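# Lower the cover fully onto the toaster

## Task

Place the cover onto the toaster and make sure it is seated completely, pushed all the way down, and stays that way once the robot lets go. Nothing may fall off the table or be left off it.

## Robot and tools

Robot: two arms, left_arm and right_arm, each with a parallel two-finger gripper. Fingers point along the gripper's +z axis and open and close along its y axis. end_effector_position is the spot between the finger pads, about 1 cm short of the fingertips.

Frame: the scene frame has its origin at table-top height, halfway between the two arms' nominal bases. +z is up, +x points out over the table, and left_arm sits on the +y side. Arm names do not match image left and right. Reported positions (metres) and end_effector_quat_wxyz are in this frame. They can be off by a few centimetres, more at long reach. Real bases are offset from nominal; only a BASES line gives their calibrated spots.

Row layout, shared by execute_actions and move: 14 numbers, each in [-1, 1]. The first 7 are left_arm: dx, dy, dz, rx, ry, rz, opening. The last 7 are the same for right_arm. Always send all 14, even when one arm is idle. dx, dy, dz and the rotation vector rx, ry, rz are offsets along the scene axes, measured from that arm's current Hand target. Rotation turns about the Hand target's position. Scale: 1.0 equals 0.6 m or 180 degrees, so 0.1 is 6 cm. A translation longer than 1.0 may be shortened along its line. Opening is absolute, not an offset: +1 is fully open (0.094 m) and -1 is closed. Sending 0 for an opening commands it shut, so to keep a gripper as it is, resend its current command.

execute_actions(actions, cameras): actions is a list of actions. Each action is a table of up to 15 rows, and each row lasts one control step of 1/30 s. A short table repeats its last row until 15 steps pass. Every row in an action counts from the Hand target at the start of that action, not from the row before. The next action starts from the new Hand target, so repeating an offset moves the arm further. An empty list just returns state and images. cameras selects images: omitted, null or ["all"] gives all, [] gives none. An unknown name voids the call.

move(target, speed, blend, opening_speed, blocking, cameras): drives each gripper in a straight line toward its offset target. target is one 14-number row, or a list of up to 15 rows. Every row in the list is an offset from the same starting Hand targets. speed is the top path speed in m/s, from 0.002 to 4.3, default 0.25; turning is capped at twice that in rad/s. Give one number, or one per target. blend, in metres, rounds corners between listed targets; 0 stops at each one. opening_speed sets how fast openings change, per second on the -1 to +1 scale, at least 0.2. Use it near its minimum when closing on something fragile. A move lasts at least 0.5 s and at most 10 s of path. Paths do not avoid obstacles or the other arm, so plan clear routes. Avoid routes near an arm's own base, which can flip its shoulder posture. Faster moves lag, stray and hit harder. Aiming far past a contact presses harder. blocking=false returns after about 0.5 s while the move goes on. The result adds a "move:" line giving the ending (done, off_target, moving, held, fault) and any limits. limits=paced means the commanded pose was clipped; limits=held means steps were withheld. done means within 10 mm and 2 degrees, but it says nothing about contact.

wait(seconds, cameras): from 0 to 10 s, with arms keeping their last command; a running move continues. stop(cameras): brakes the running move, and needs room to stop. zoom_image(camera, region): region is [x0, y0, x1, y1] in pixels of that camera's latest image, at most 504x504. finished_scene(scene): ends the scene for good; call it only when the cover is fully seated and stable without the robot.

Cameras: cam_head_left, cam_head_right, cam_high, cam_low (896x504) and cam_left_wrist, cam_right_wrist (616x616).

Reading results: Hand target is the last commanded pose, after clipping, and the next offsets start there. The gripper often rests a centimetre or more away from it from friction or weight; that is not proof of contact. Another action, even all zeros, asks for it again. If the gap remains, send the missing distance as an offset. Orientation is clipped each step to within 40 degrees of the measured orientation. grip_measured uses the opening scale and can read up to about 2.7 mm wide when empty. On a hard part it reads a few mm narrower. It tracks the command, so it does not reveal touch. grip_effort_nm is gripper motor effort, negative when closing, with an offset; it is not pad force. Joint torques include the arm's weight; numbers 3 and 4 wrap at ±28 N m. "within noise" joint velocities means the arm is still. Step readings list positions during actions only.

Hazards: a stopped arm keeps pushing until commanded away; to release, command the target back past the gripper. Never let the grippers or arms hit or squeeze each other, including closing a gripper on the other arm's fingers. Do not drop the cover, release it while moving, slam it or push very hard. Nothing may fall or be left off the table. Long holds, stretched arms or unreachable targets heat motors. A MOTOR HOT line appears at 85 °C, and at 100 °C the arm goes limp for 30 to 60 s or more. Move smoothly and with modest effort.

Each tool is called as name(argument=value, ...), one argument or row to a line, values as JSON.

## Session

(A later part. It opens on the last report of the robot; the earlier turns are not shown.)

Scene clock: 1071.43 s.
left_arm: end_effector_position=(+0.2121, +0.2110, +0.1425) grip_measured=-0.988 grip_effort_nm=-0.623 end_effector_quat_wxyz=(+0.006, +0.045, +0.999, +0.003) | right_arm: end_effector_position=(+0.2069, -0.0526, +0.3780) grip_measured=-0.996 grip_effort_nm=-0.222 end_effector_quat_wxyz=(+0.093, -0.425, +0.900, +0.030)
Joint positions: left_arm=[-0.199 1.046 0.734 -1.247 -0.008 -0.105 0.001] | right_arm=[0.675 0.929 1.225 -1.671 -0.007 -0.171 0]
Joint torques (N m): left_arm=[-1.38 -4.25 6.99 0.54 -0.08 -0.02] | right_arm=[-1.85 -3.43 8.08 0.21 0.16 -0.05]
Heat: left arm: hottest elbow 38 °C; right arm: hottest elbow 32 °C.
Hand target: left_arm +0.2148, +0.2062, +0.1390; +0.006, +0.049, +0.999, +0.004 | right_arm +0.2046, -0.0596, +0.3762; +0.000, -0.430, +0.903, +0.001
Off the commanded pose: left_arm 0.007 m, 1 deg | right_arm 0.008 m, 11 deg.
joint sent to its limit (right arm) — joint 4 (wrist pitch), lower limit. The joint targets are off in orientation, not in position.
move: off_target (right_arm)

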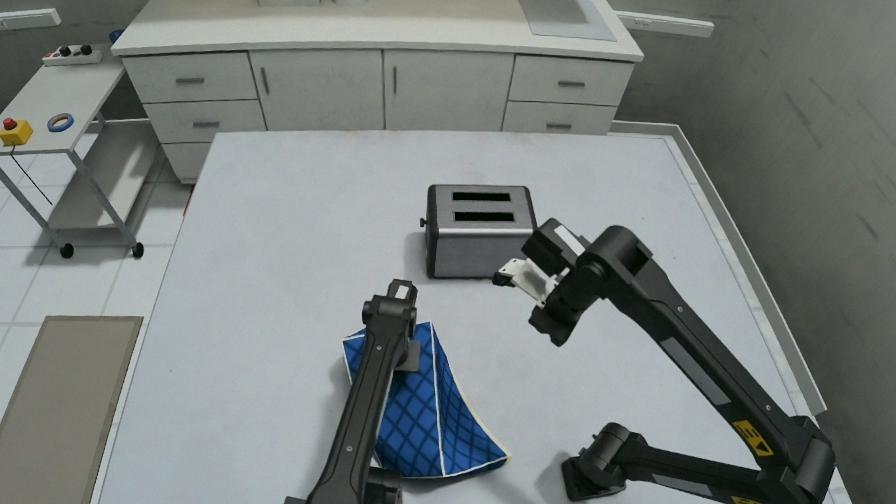

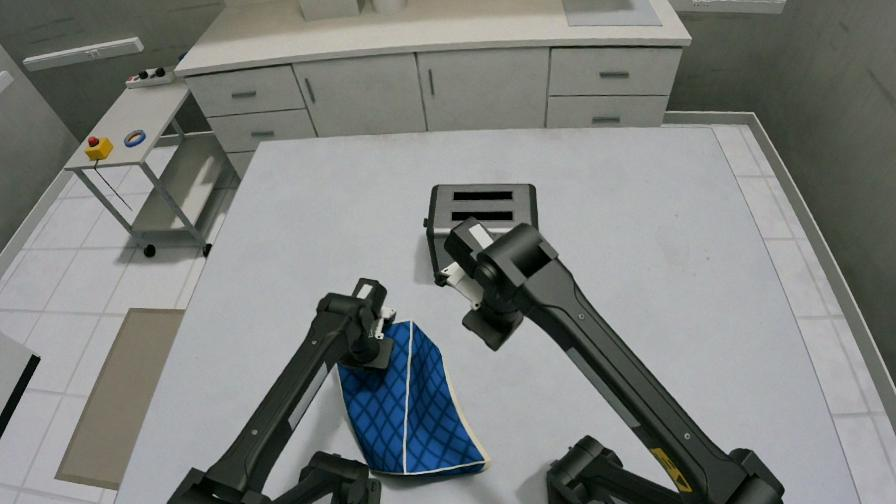

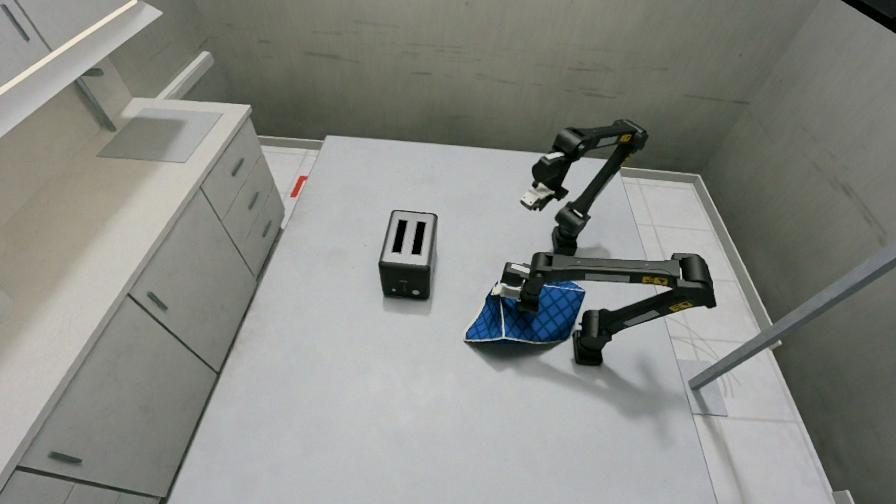

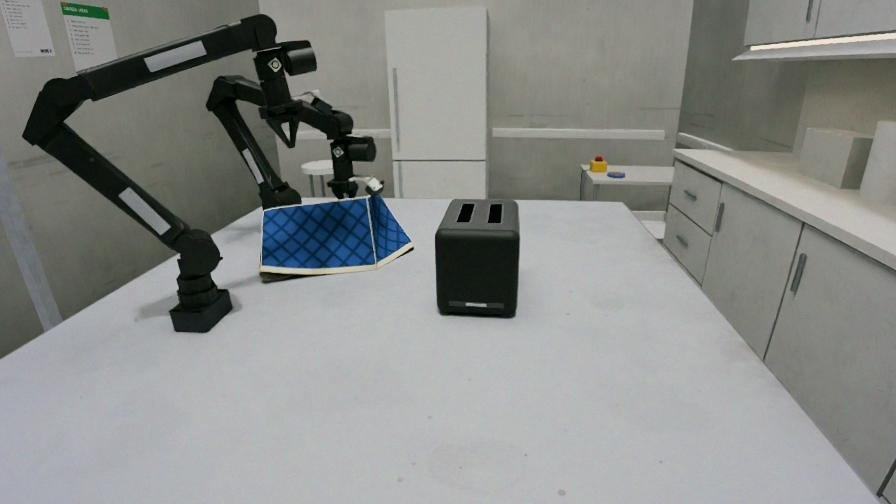

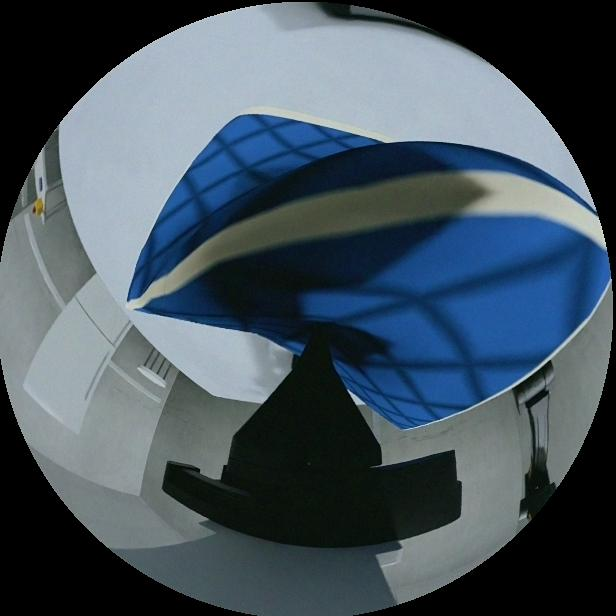

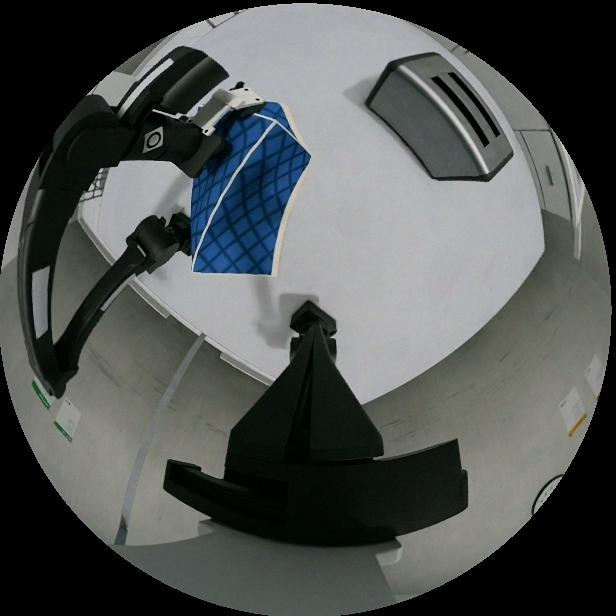

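move(
  target=[
    [0.12,-0.16,0.0,0,0,0,-1, 0,0,0,0,0,0,-1],
  ],
  speed=0.12,
)

Scene clock: 1093.87 s.
left_arm: end_effector_position=(+0.2707, +0.1233, +0.1306) grip_measured=-0.988 grip_effort_nm=-0.628 end_effector_quat_wxyz=(-0.011, +0.046, +0.999, +0.010) | right_arm: end_effector_position=(+0.2069, -0.0526, +0.3780) grip_measured=-0.996 grip_effort_nm=-0.232 end_effector_quat_wxyz=(+0.093, -0.425, +0.900, +0.030)
Joint positions: left_arm=[-0.422 1.327 0.919 -1.191 -0.01 -0.325 0.001] | right_arm=[0.675 0.929 1.225 -1.671 -0.007 -0.171 0]
Joint torques (N m): left_arm=[-1.14 -8.06 9.51 0.35 -0.07 -0.03] | right_arm=[-1.9 -3.25 8.14 0.21 0.17 -0.05]
Heat: left arm: hottest elbow 36 °C; right arm: hottest elbow 31 °C.
Hand target: left_arm +0.2868, +0.1102, +0.1389; +0.006, +0.049, +0.999, +0.004 | right_arm +0.2046, -0.0596, +0.3762; +0.000, -0.430, +0.903, +0.001
Off the commanded pose: left_arm 0.022 m, 2 deg | right_arm 0.008 m, 11 deg.
joint sent to its limit (right arm) — joint 4 (wrist pitch), lower limit. The joint targets are off in orientation, not in position.
move: off_target (left_arm, right_arm)

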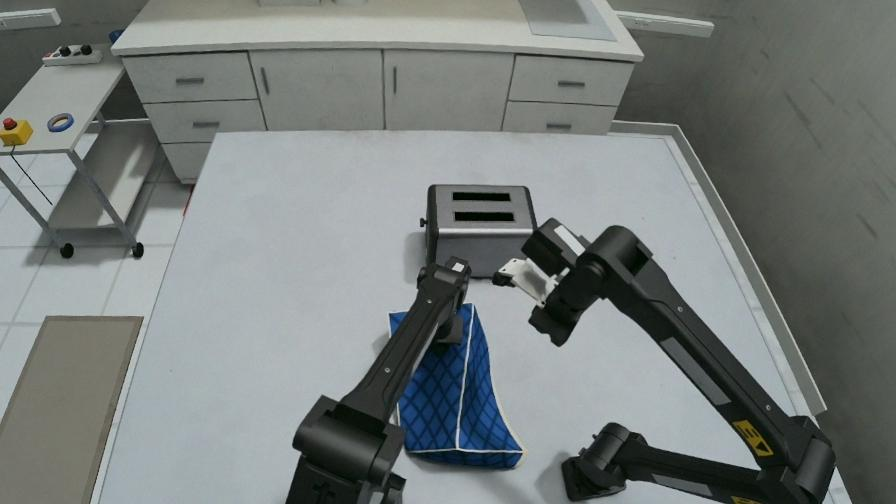

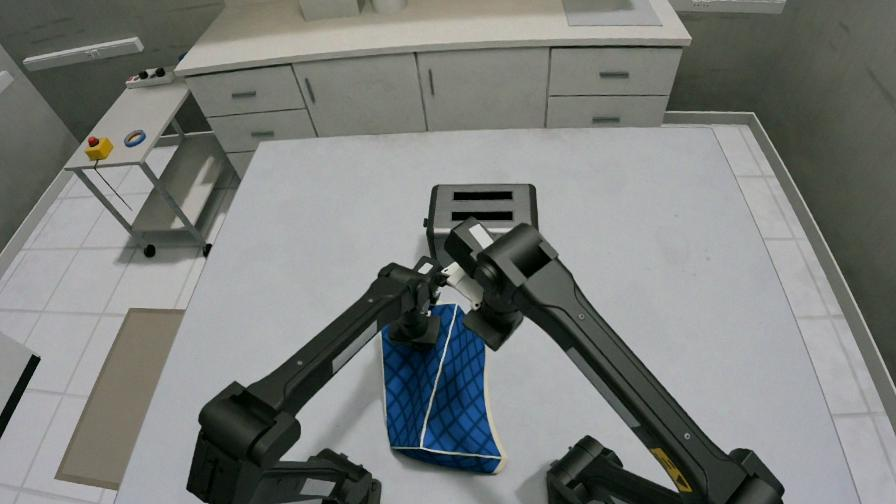

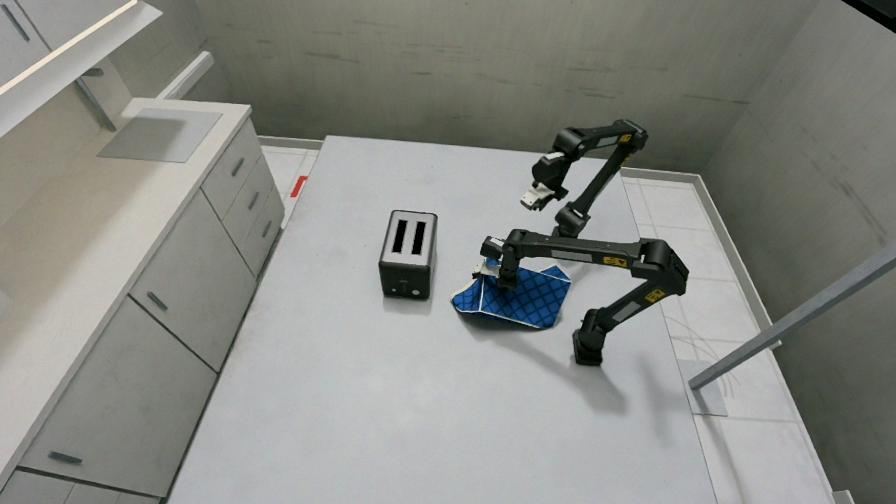

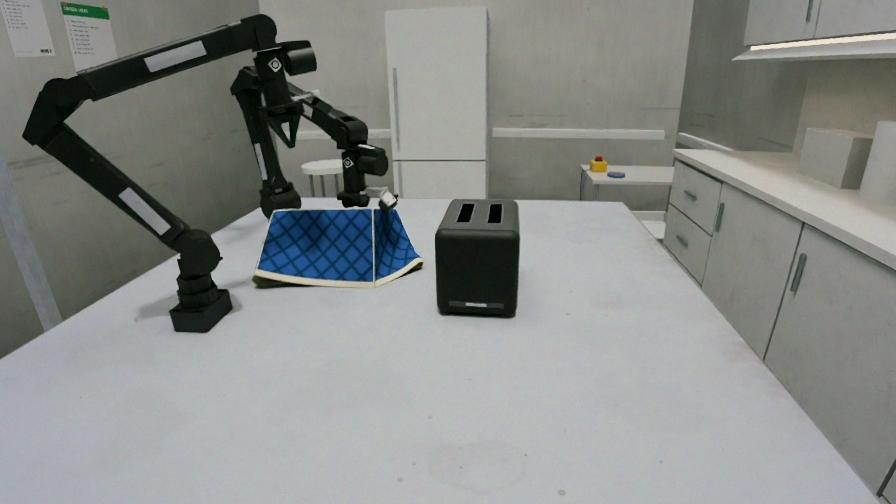

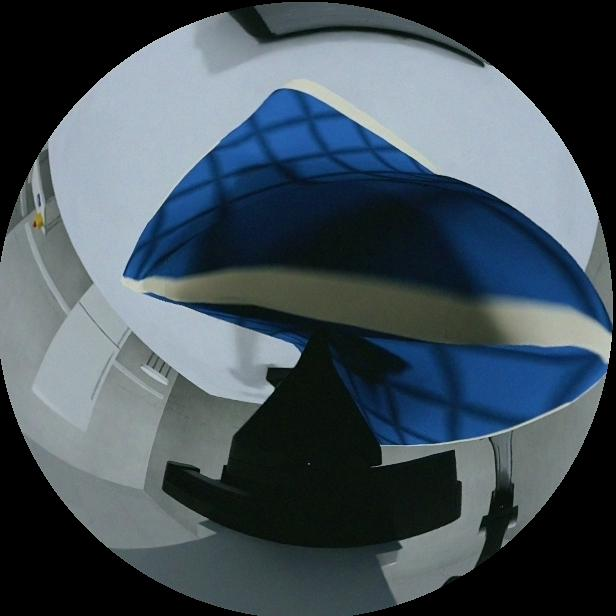

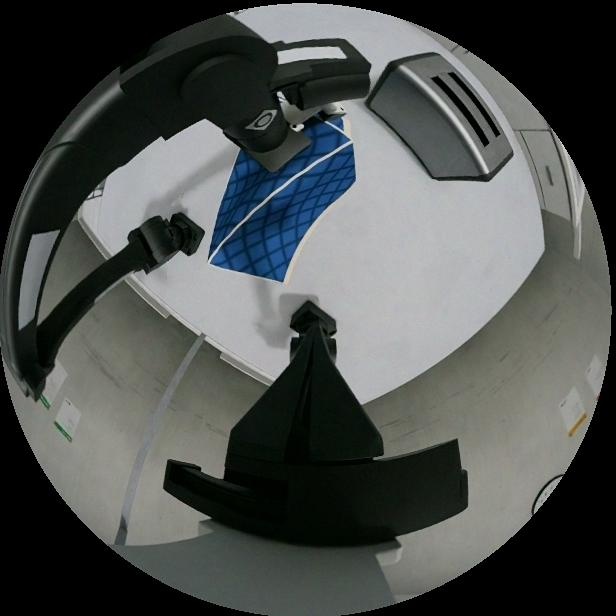

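move(
  target=[
    [0,0,0.38,0,0,0,-1, 0,0,0.0,0,0,0,-1],
    [0,0.3,0.4,0,0,0,-1, 0,0,0.0,0,0,0,-1],
  ],
  speed=0.2,
)

Scene clock: 1099.40 s.
left_arm: end_effector_position=(+0.2896, +0.2856, +0.3707) grip_measured=-0.988 grip_effort_nm=-0.628 end_effector_quat_wxyz=(+0.074, +0.050, +0.996, +0.012) | right_arm: end_effector_position=(+0.2069, -0.0526, +0.3780) grip_measured=-0.996 grip_effort_nm=-0.227 end_effector_quat_wxyz=(+0.093, -0.425, +0.900, +0.030)
Joint positions: left_arm=[0.072 1.14 1.398 -1.679 -0.005 0.178 0.001] | right_arm=[0.675 0.929 1.225 -1.671 -0.007 -0.171 0]
Joint torques (N m): left_arm=[0.79 -8.35 8.23 -0.16 -0.02 0.17] | right_arm=[-2.02 -3.19 8.12 0.23 0.18 -0.05]
Heat: left arm: hottest elbow 37 °C; right arm: hottest elbow 31 °C.
Hand target: left_arm +0.2867, +0.2902, +0.3791; +0.006, +0.049, +0.999, +0.004 | right_arm +0.2046, -0.0596, +0.3762; +0.000, -0.430, +0.903, +0.001
Off the commanded pose: left_arm 0.010 m, 8 deg | right_arm 0.008 m, 11 deg.
joint sent to its limit (left arm) — joint 4 (wrist pitch), lower limit. The joint targets are off in orientation, not in position.
joint sent to its limit (right arm) — joint 4 (wrist pitch), lower limit. The joint targets are off in orientation, not in position.
move: off_target (left_arm, right_arm)

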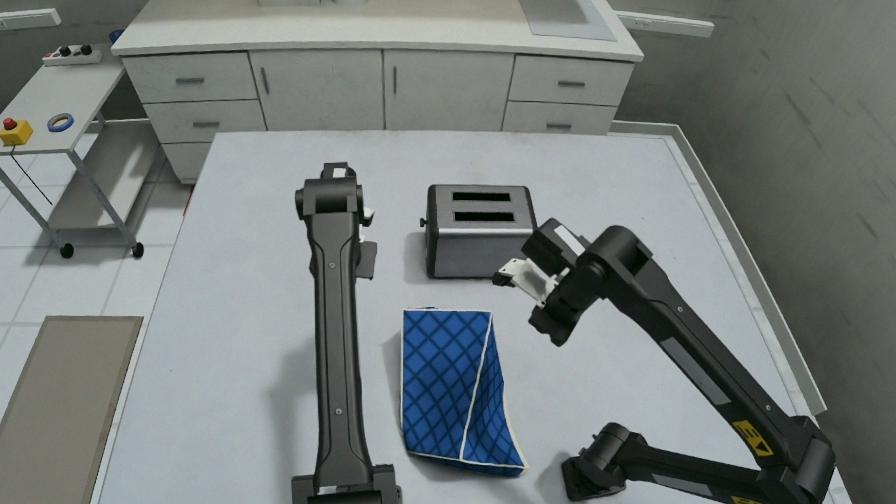

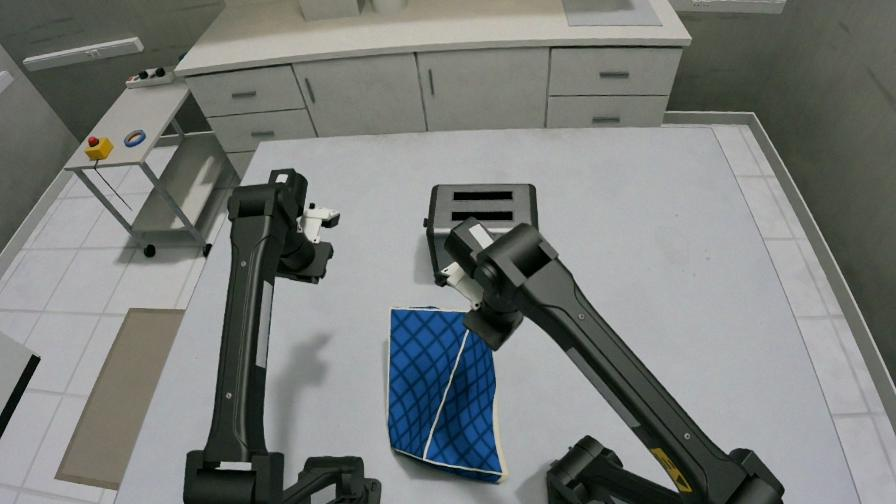

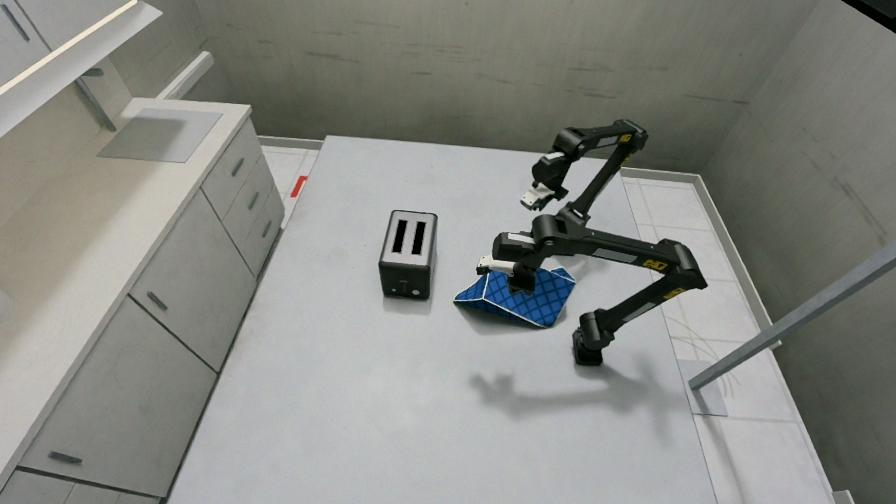

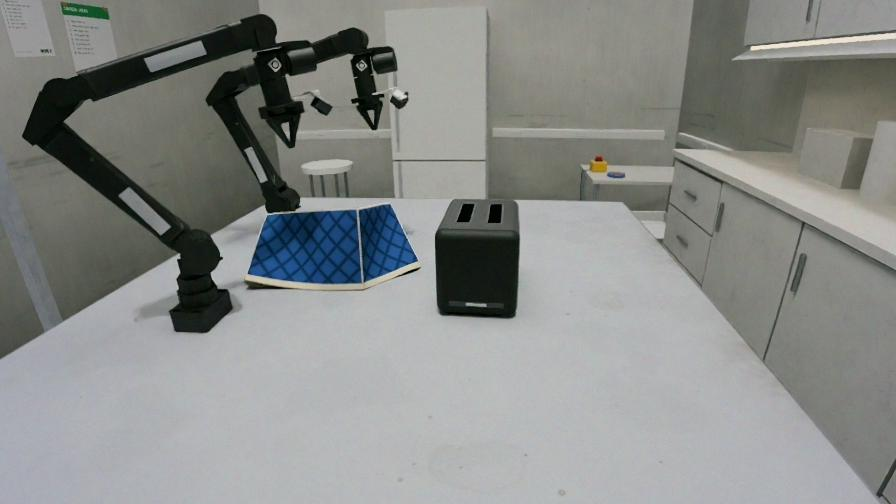

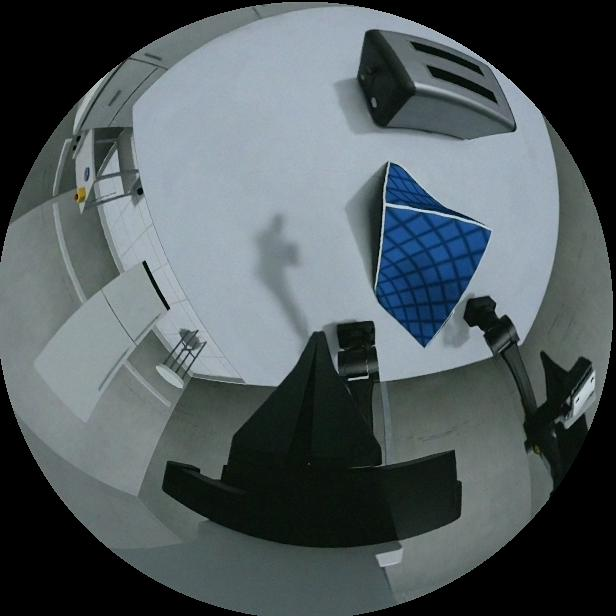

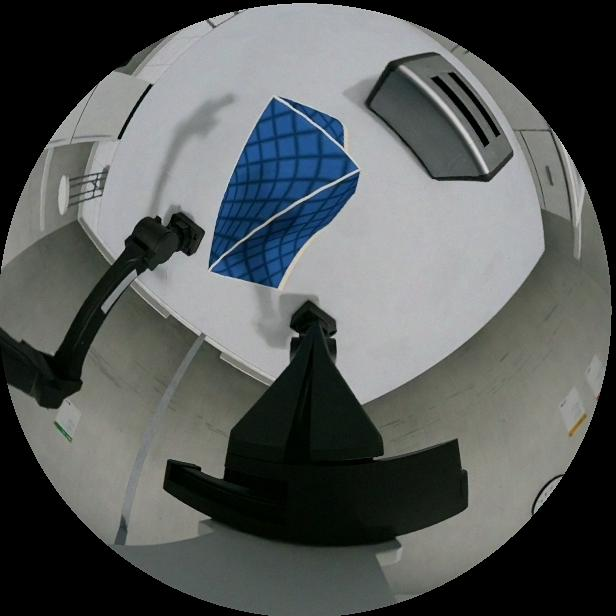

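move(
  target=[
    [-0.03,0,-0.36,0,0,0,-1, 0,0,0.0,0,0,0,-1],
    [-0.03,-0.22,-0.38,0,0,0,-1, 0,0,0.0,0,0,0,-1],
  ],
  speed=0.15,
)

Scene clock: 1107.70 s.
left_arm: end_effector_position=(+0.2569, +0.1664, +0.1450) grip_measured=-0.988 grip_effort_nm=-0.628 end_effector_quat_wxyz=(-0.008, +0.046, +0.999, +0.006) | right_arm: end_effector_position=(+0.2069, -0.0526, +0.3780) grip_measured=-0.996 grip_effort_nm=-0.232 end_effector_quat_wxyz=(+0.093, -0.425, +0.900, +0.030)
Joint positions: left_arm=[-0.311 1.226 0.872 -1.234 -0.008 -0.214 0.001] | right_arm=[0.675 0.929 1.225 -1.671 -0.007 -0.171 0]
Joint torques (N m): left_arm=[-1.32 -7 8.73 0.38 -0.15 0] | right_arm=[-1.85 -3.31 8.09 0.23 0.16 -0.05]
Heat: left arm: hottest elbow 37 °C; right arm: hottest elbow 31 °C.
Hand target: left_arm +0.2689, +0.1581, +0.1510; +0.006, +0.049, +0.999, +0.004 | right_arm +0.2046, -0.0596, +0.3762; +0.000, -0.430, +0.903, +0.001
Off the commanded pose: left_arm 0.016 m, 2 deg | right_arm 0.008 m, 11 deg.
joint sent to its limit (right arm) — joint 4 (wrist pitch), lower limit. The joint targets are off in orientation, not in position.
move: off_target (left_arm, right_arm)

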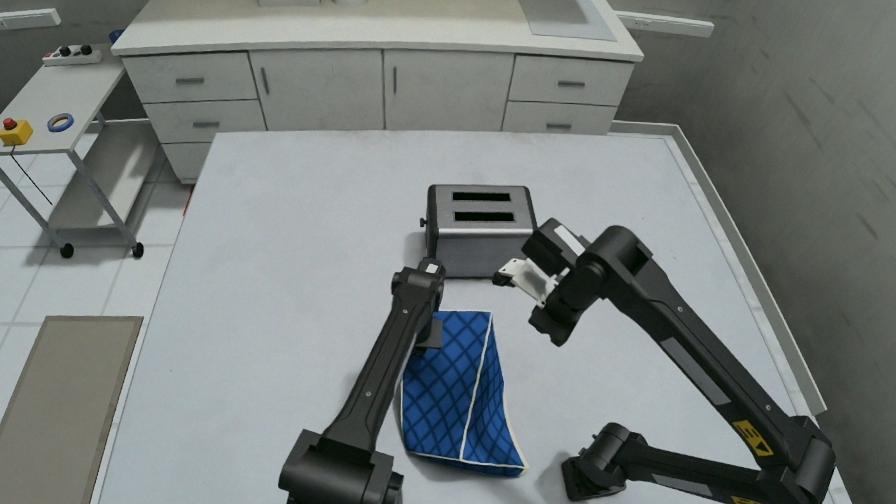

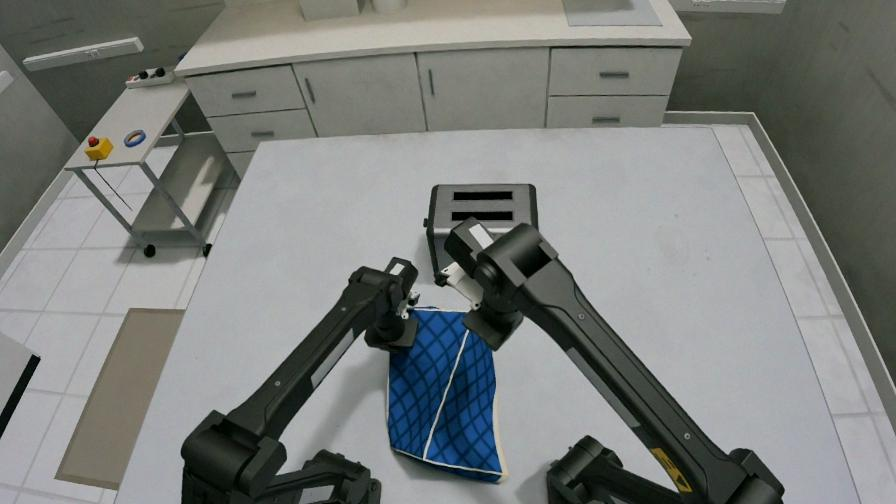

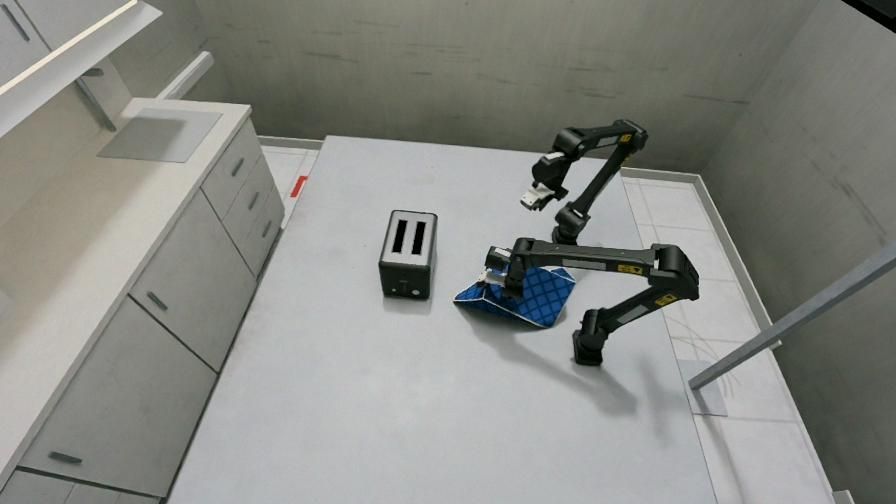

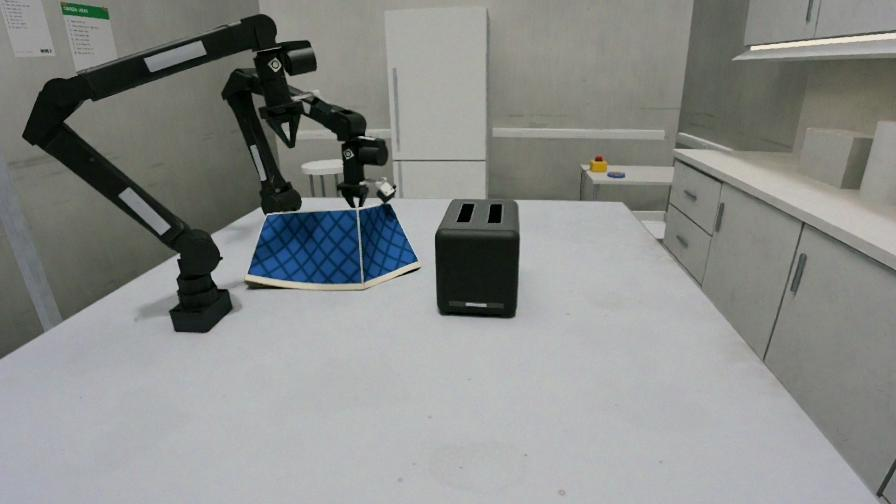

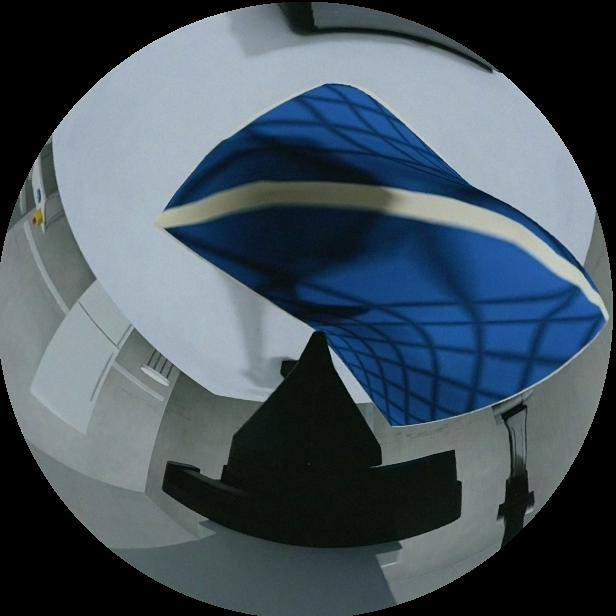

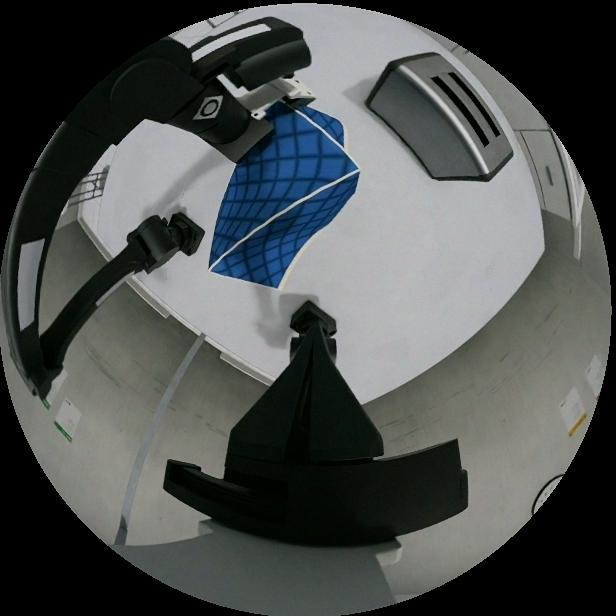

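move(
  target=[
    [0,0.12,0.0,0,0,0,-1, 0,0,0.0,0,0,0,-1],
    [0,0.12,-0.15,0,0,0,-1, 0,0,0.0,0,0,0,-1],
    [0,-0.1,-0.15,0,0,0,-1, 0,0,0.0,0,0,0,-1],
  ],
  speed=0.15,
)

Scene clock: 1115.00 s.
left_arm: end_effector_position=(+0.2532, +0.1112, +0.0543) grip_measured=-0.988 grip_effort_nm=-0.623 end_effector_quat_wxyz=(-0.010, +0.047, +0.999, +0.009) | right_arm: end_effector_position=(+0.2069, -0.0526, +0.3780) grip_measured=-0.996 grip_effort_nm=-0.227 end_effector_quat_wxyz=(+0.093, -0.425, +0.900, +0.030)
Joint positions: left_arm=[-0.476 1.413 0.772 -0.955 -0.009 -0.378 0.001] | right_arm=[0.675 0.929 1.225 -1.671 -0.007 -0.171 0]
Joint torques (N m): left_arm=[-1.03 -8.64 8.43 0.23 -0.13 -0.01] | right_arm=[-1.9 -3.25 8.09 0.23 0.16 -0.04]
Heat: left arm: hottest elbow 38 °C; right arm: hottest elbow 31 °C.
Hand target: left_arm +0.2688, +0.0981, +0.0610; +0.006, +0.049, +0.999, +0.004 | right_arm +0.2046, -0.0596, +0.3762; +0.000, -0.430, +0.903, +0.001
Off the commanded pose: left_arm 0.021 m, 2 deg | right_arm 0.008 m, 11 deg.
joint sent to its limit (right arm) — joint 4 (wrist pitch), lower limit. The joint targets are off in orientation, not in position.
move: off_target (left_arm, right_arm)

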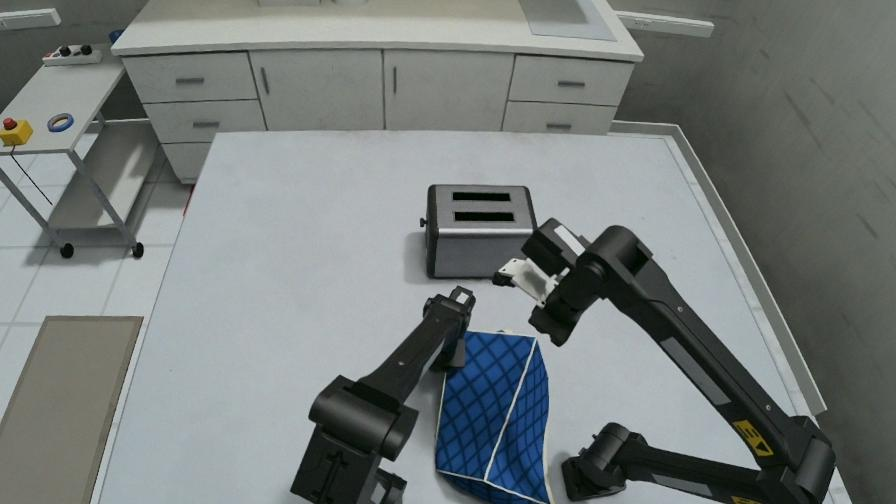

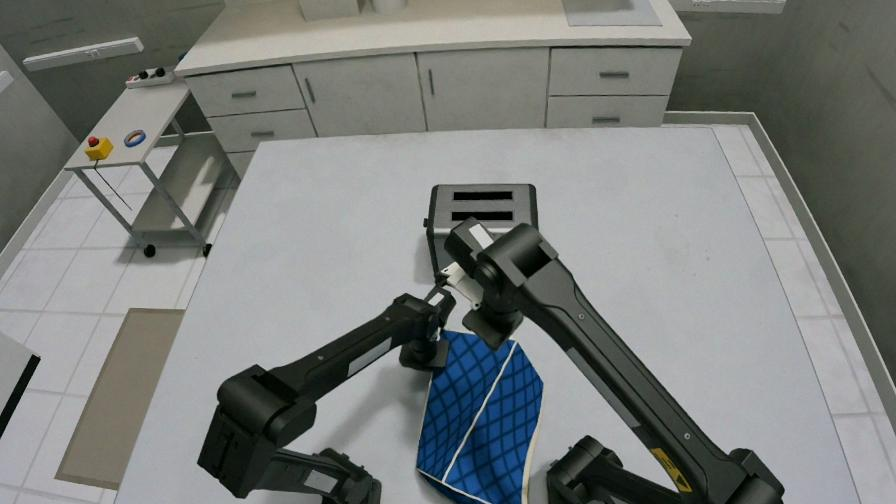

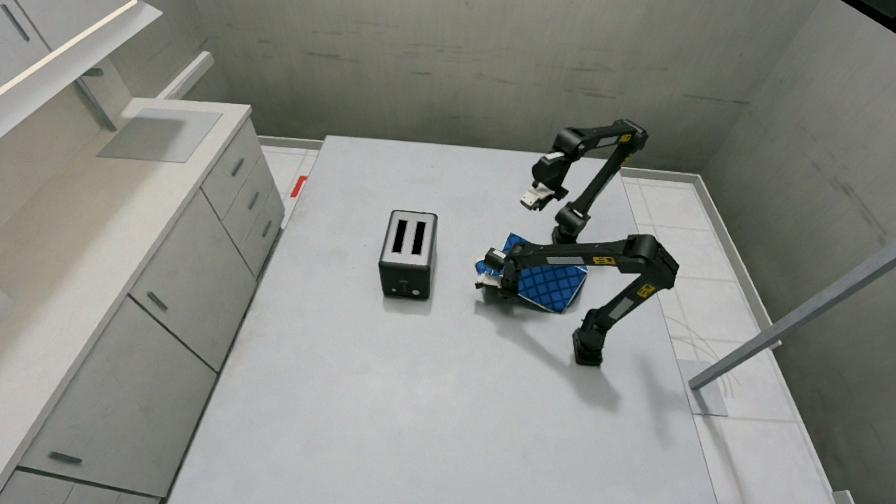

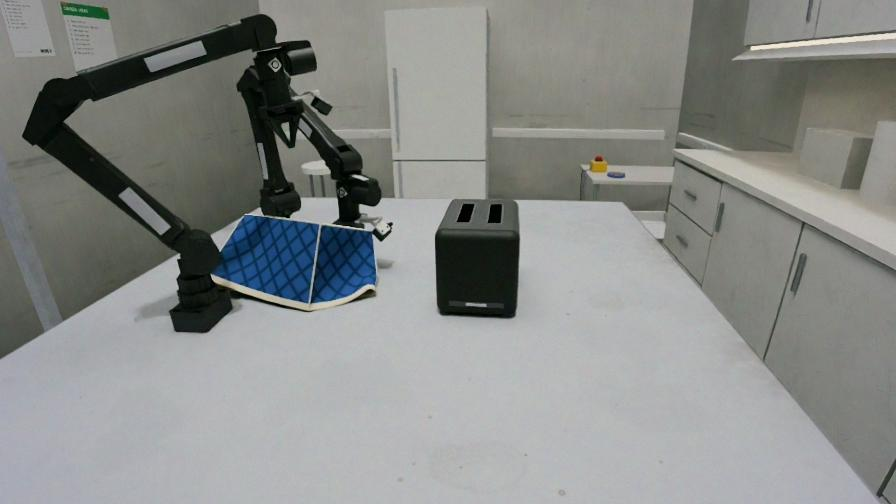

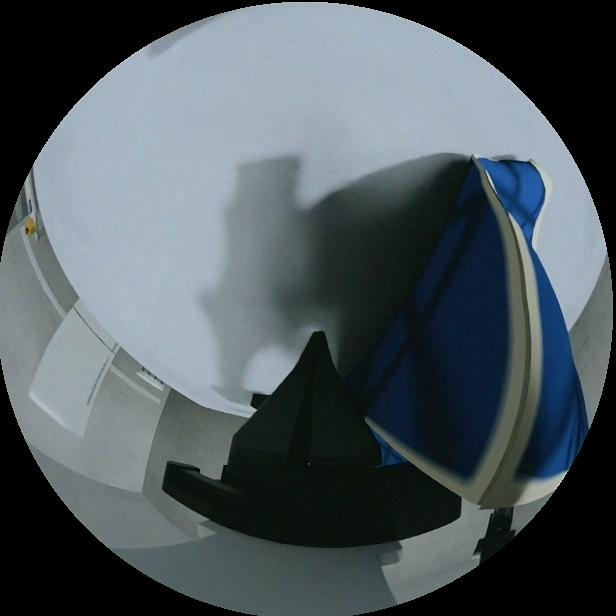

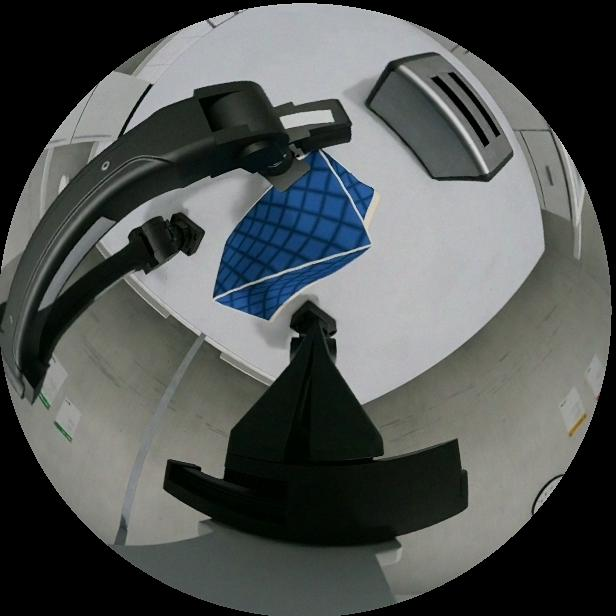

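move(
  target=[
    [0,-0.07,0.03,0,0,0,-1, 0,0,0.0,0,0,0,-1],
    [0,-0.17,0.05,0,0,0,-1, 0,0,0.0,0,0,0,-1],
  ],
  speed=0.1,
)

Scene clock: 1120.10 s.
left_arm: end_effector_position=(+0.2604, +0.0099, +0.0841) grip_measured=-0.988 grip_effort_nm=-0.628 end_effector_quat_wxyz=(-0.001, +0.047, +0.999, +0.007) | right_arm: end_effector_position=(+0.2069, -0.0526, +0.3780) grip_measured=-0.996 grip_effort_nm=-0.232 end_effector_quat_wxyz=(+0.093, -0.425, +0.900, +0.030)
Joint positions: left_arm=[-0.701 1.508 0.969 -1.041 -0.011 -0.602 0.001] | right_arm=[0.675 0.929 1.225 -1.671 -0.007 -0.171 0]
Joint torques (N m): left_arm=[-1.38 -11.16 9.1 -0.29 -0.13 -0.06] | right_arm=[-1.96 -3.31 8.13 0.21 0.17 -0.05]
Heat: left arm: hottest elbow 38 °C; right arm: hottest elbow 31 °C.
Hand target: left_arm +0.2688, -0.0039, +0.0911; +0.006, +0.049, +0.999, +0.004 | right_arm +0.2046, -0.0596, +0.3762; +0.000, -0.430, +0.903, +0.001
Off the commanded pose: left_arm 0.018 m, 1 deg | right_arm 0.008 m, 11 deg.
joint sent to its limit (right arm) — joint 4 (wrist pitch), lower limit. The joint targets are off in orientation, not in position.
move: off_target (left_arm, right_arm)

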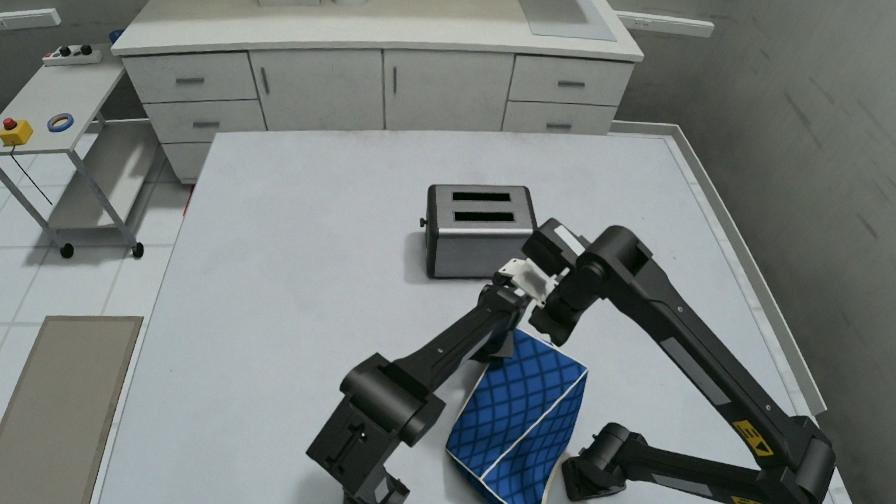

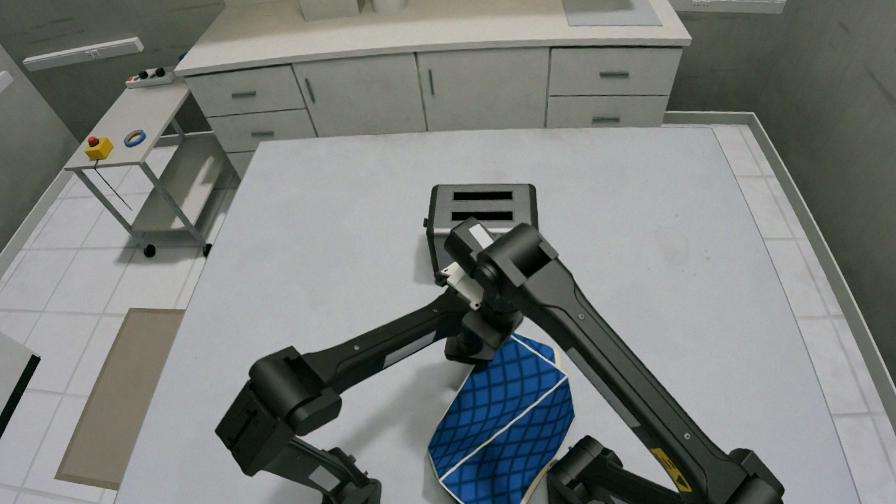

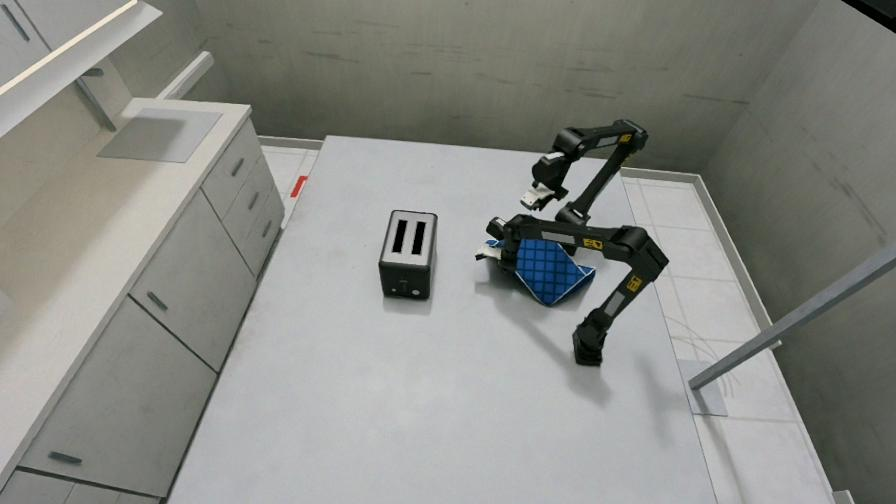

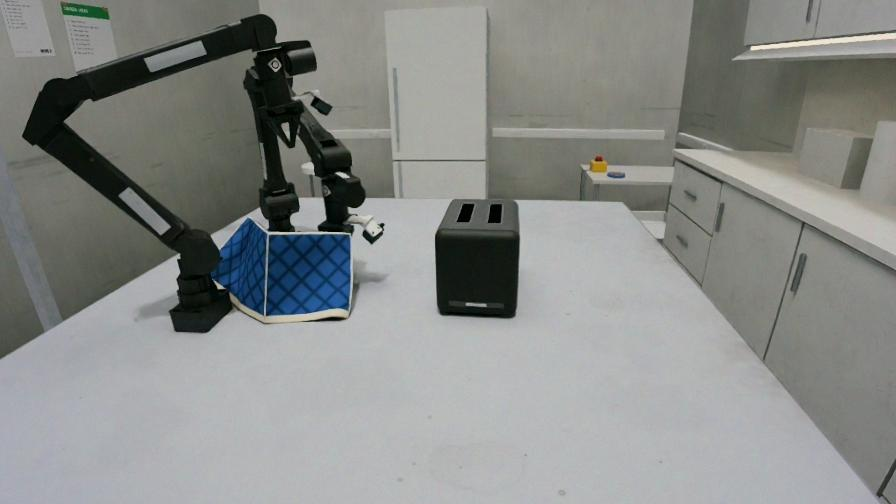

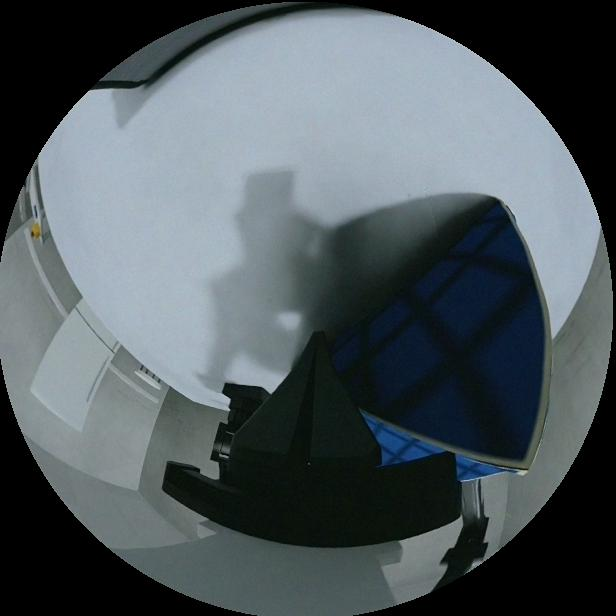

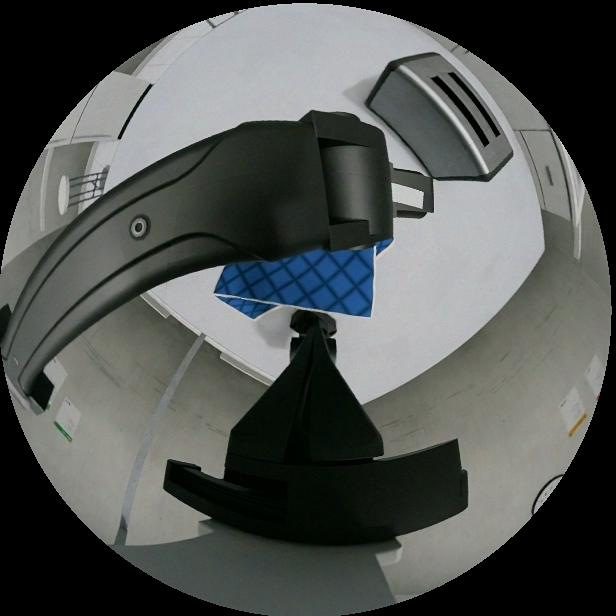

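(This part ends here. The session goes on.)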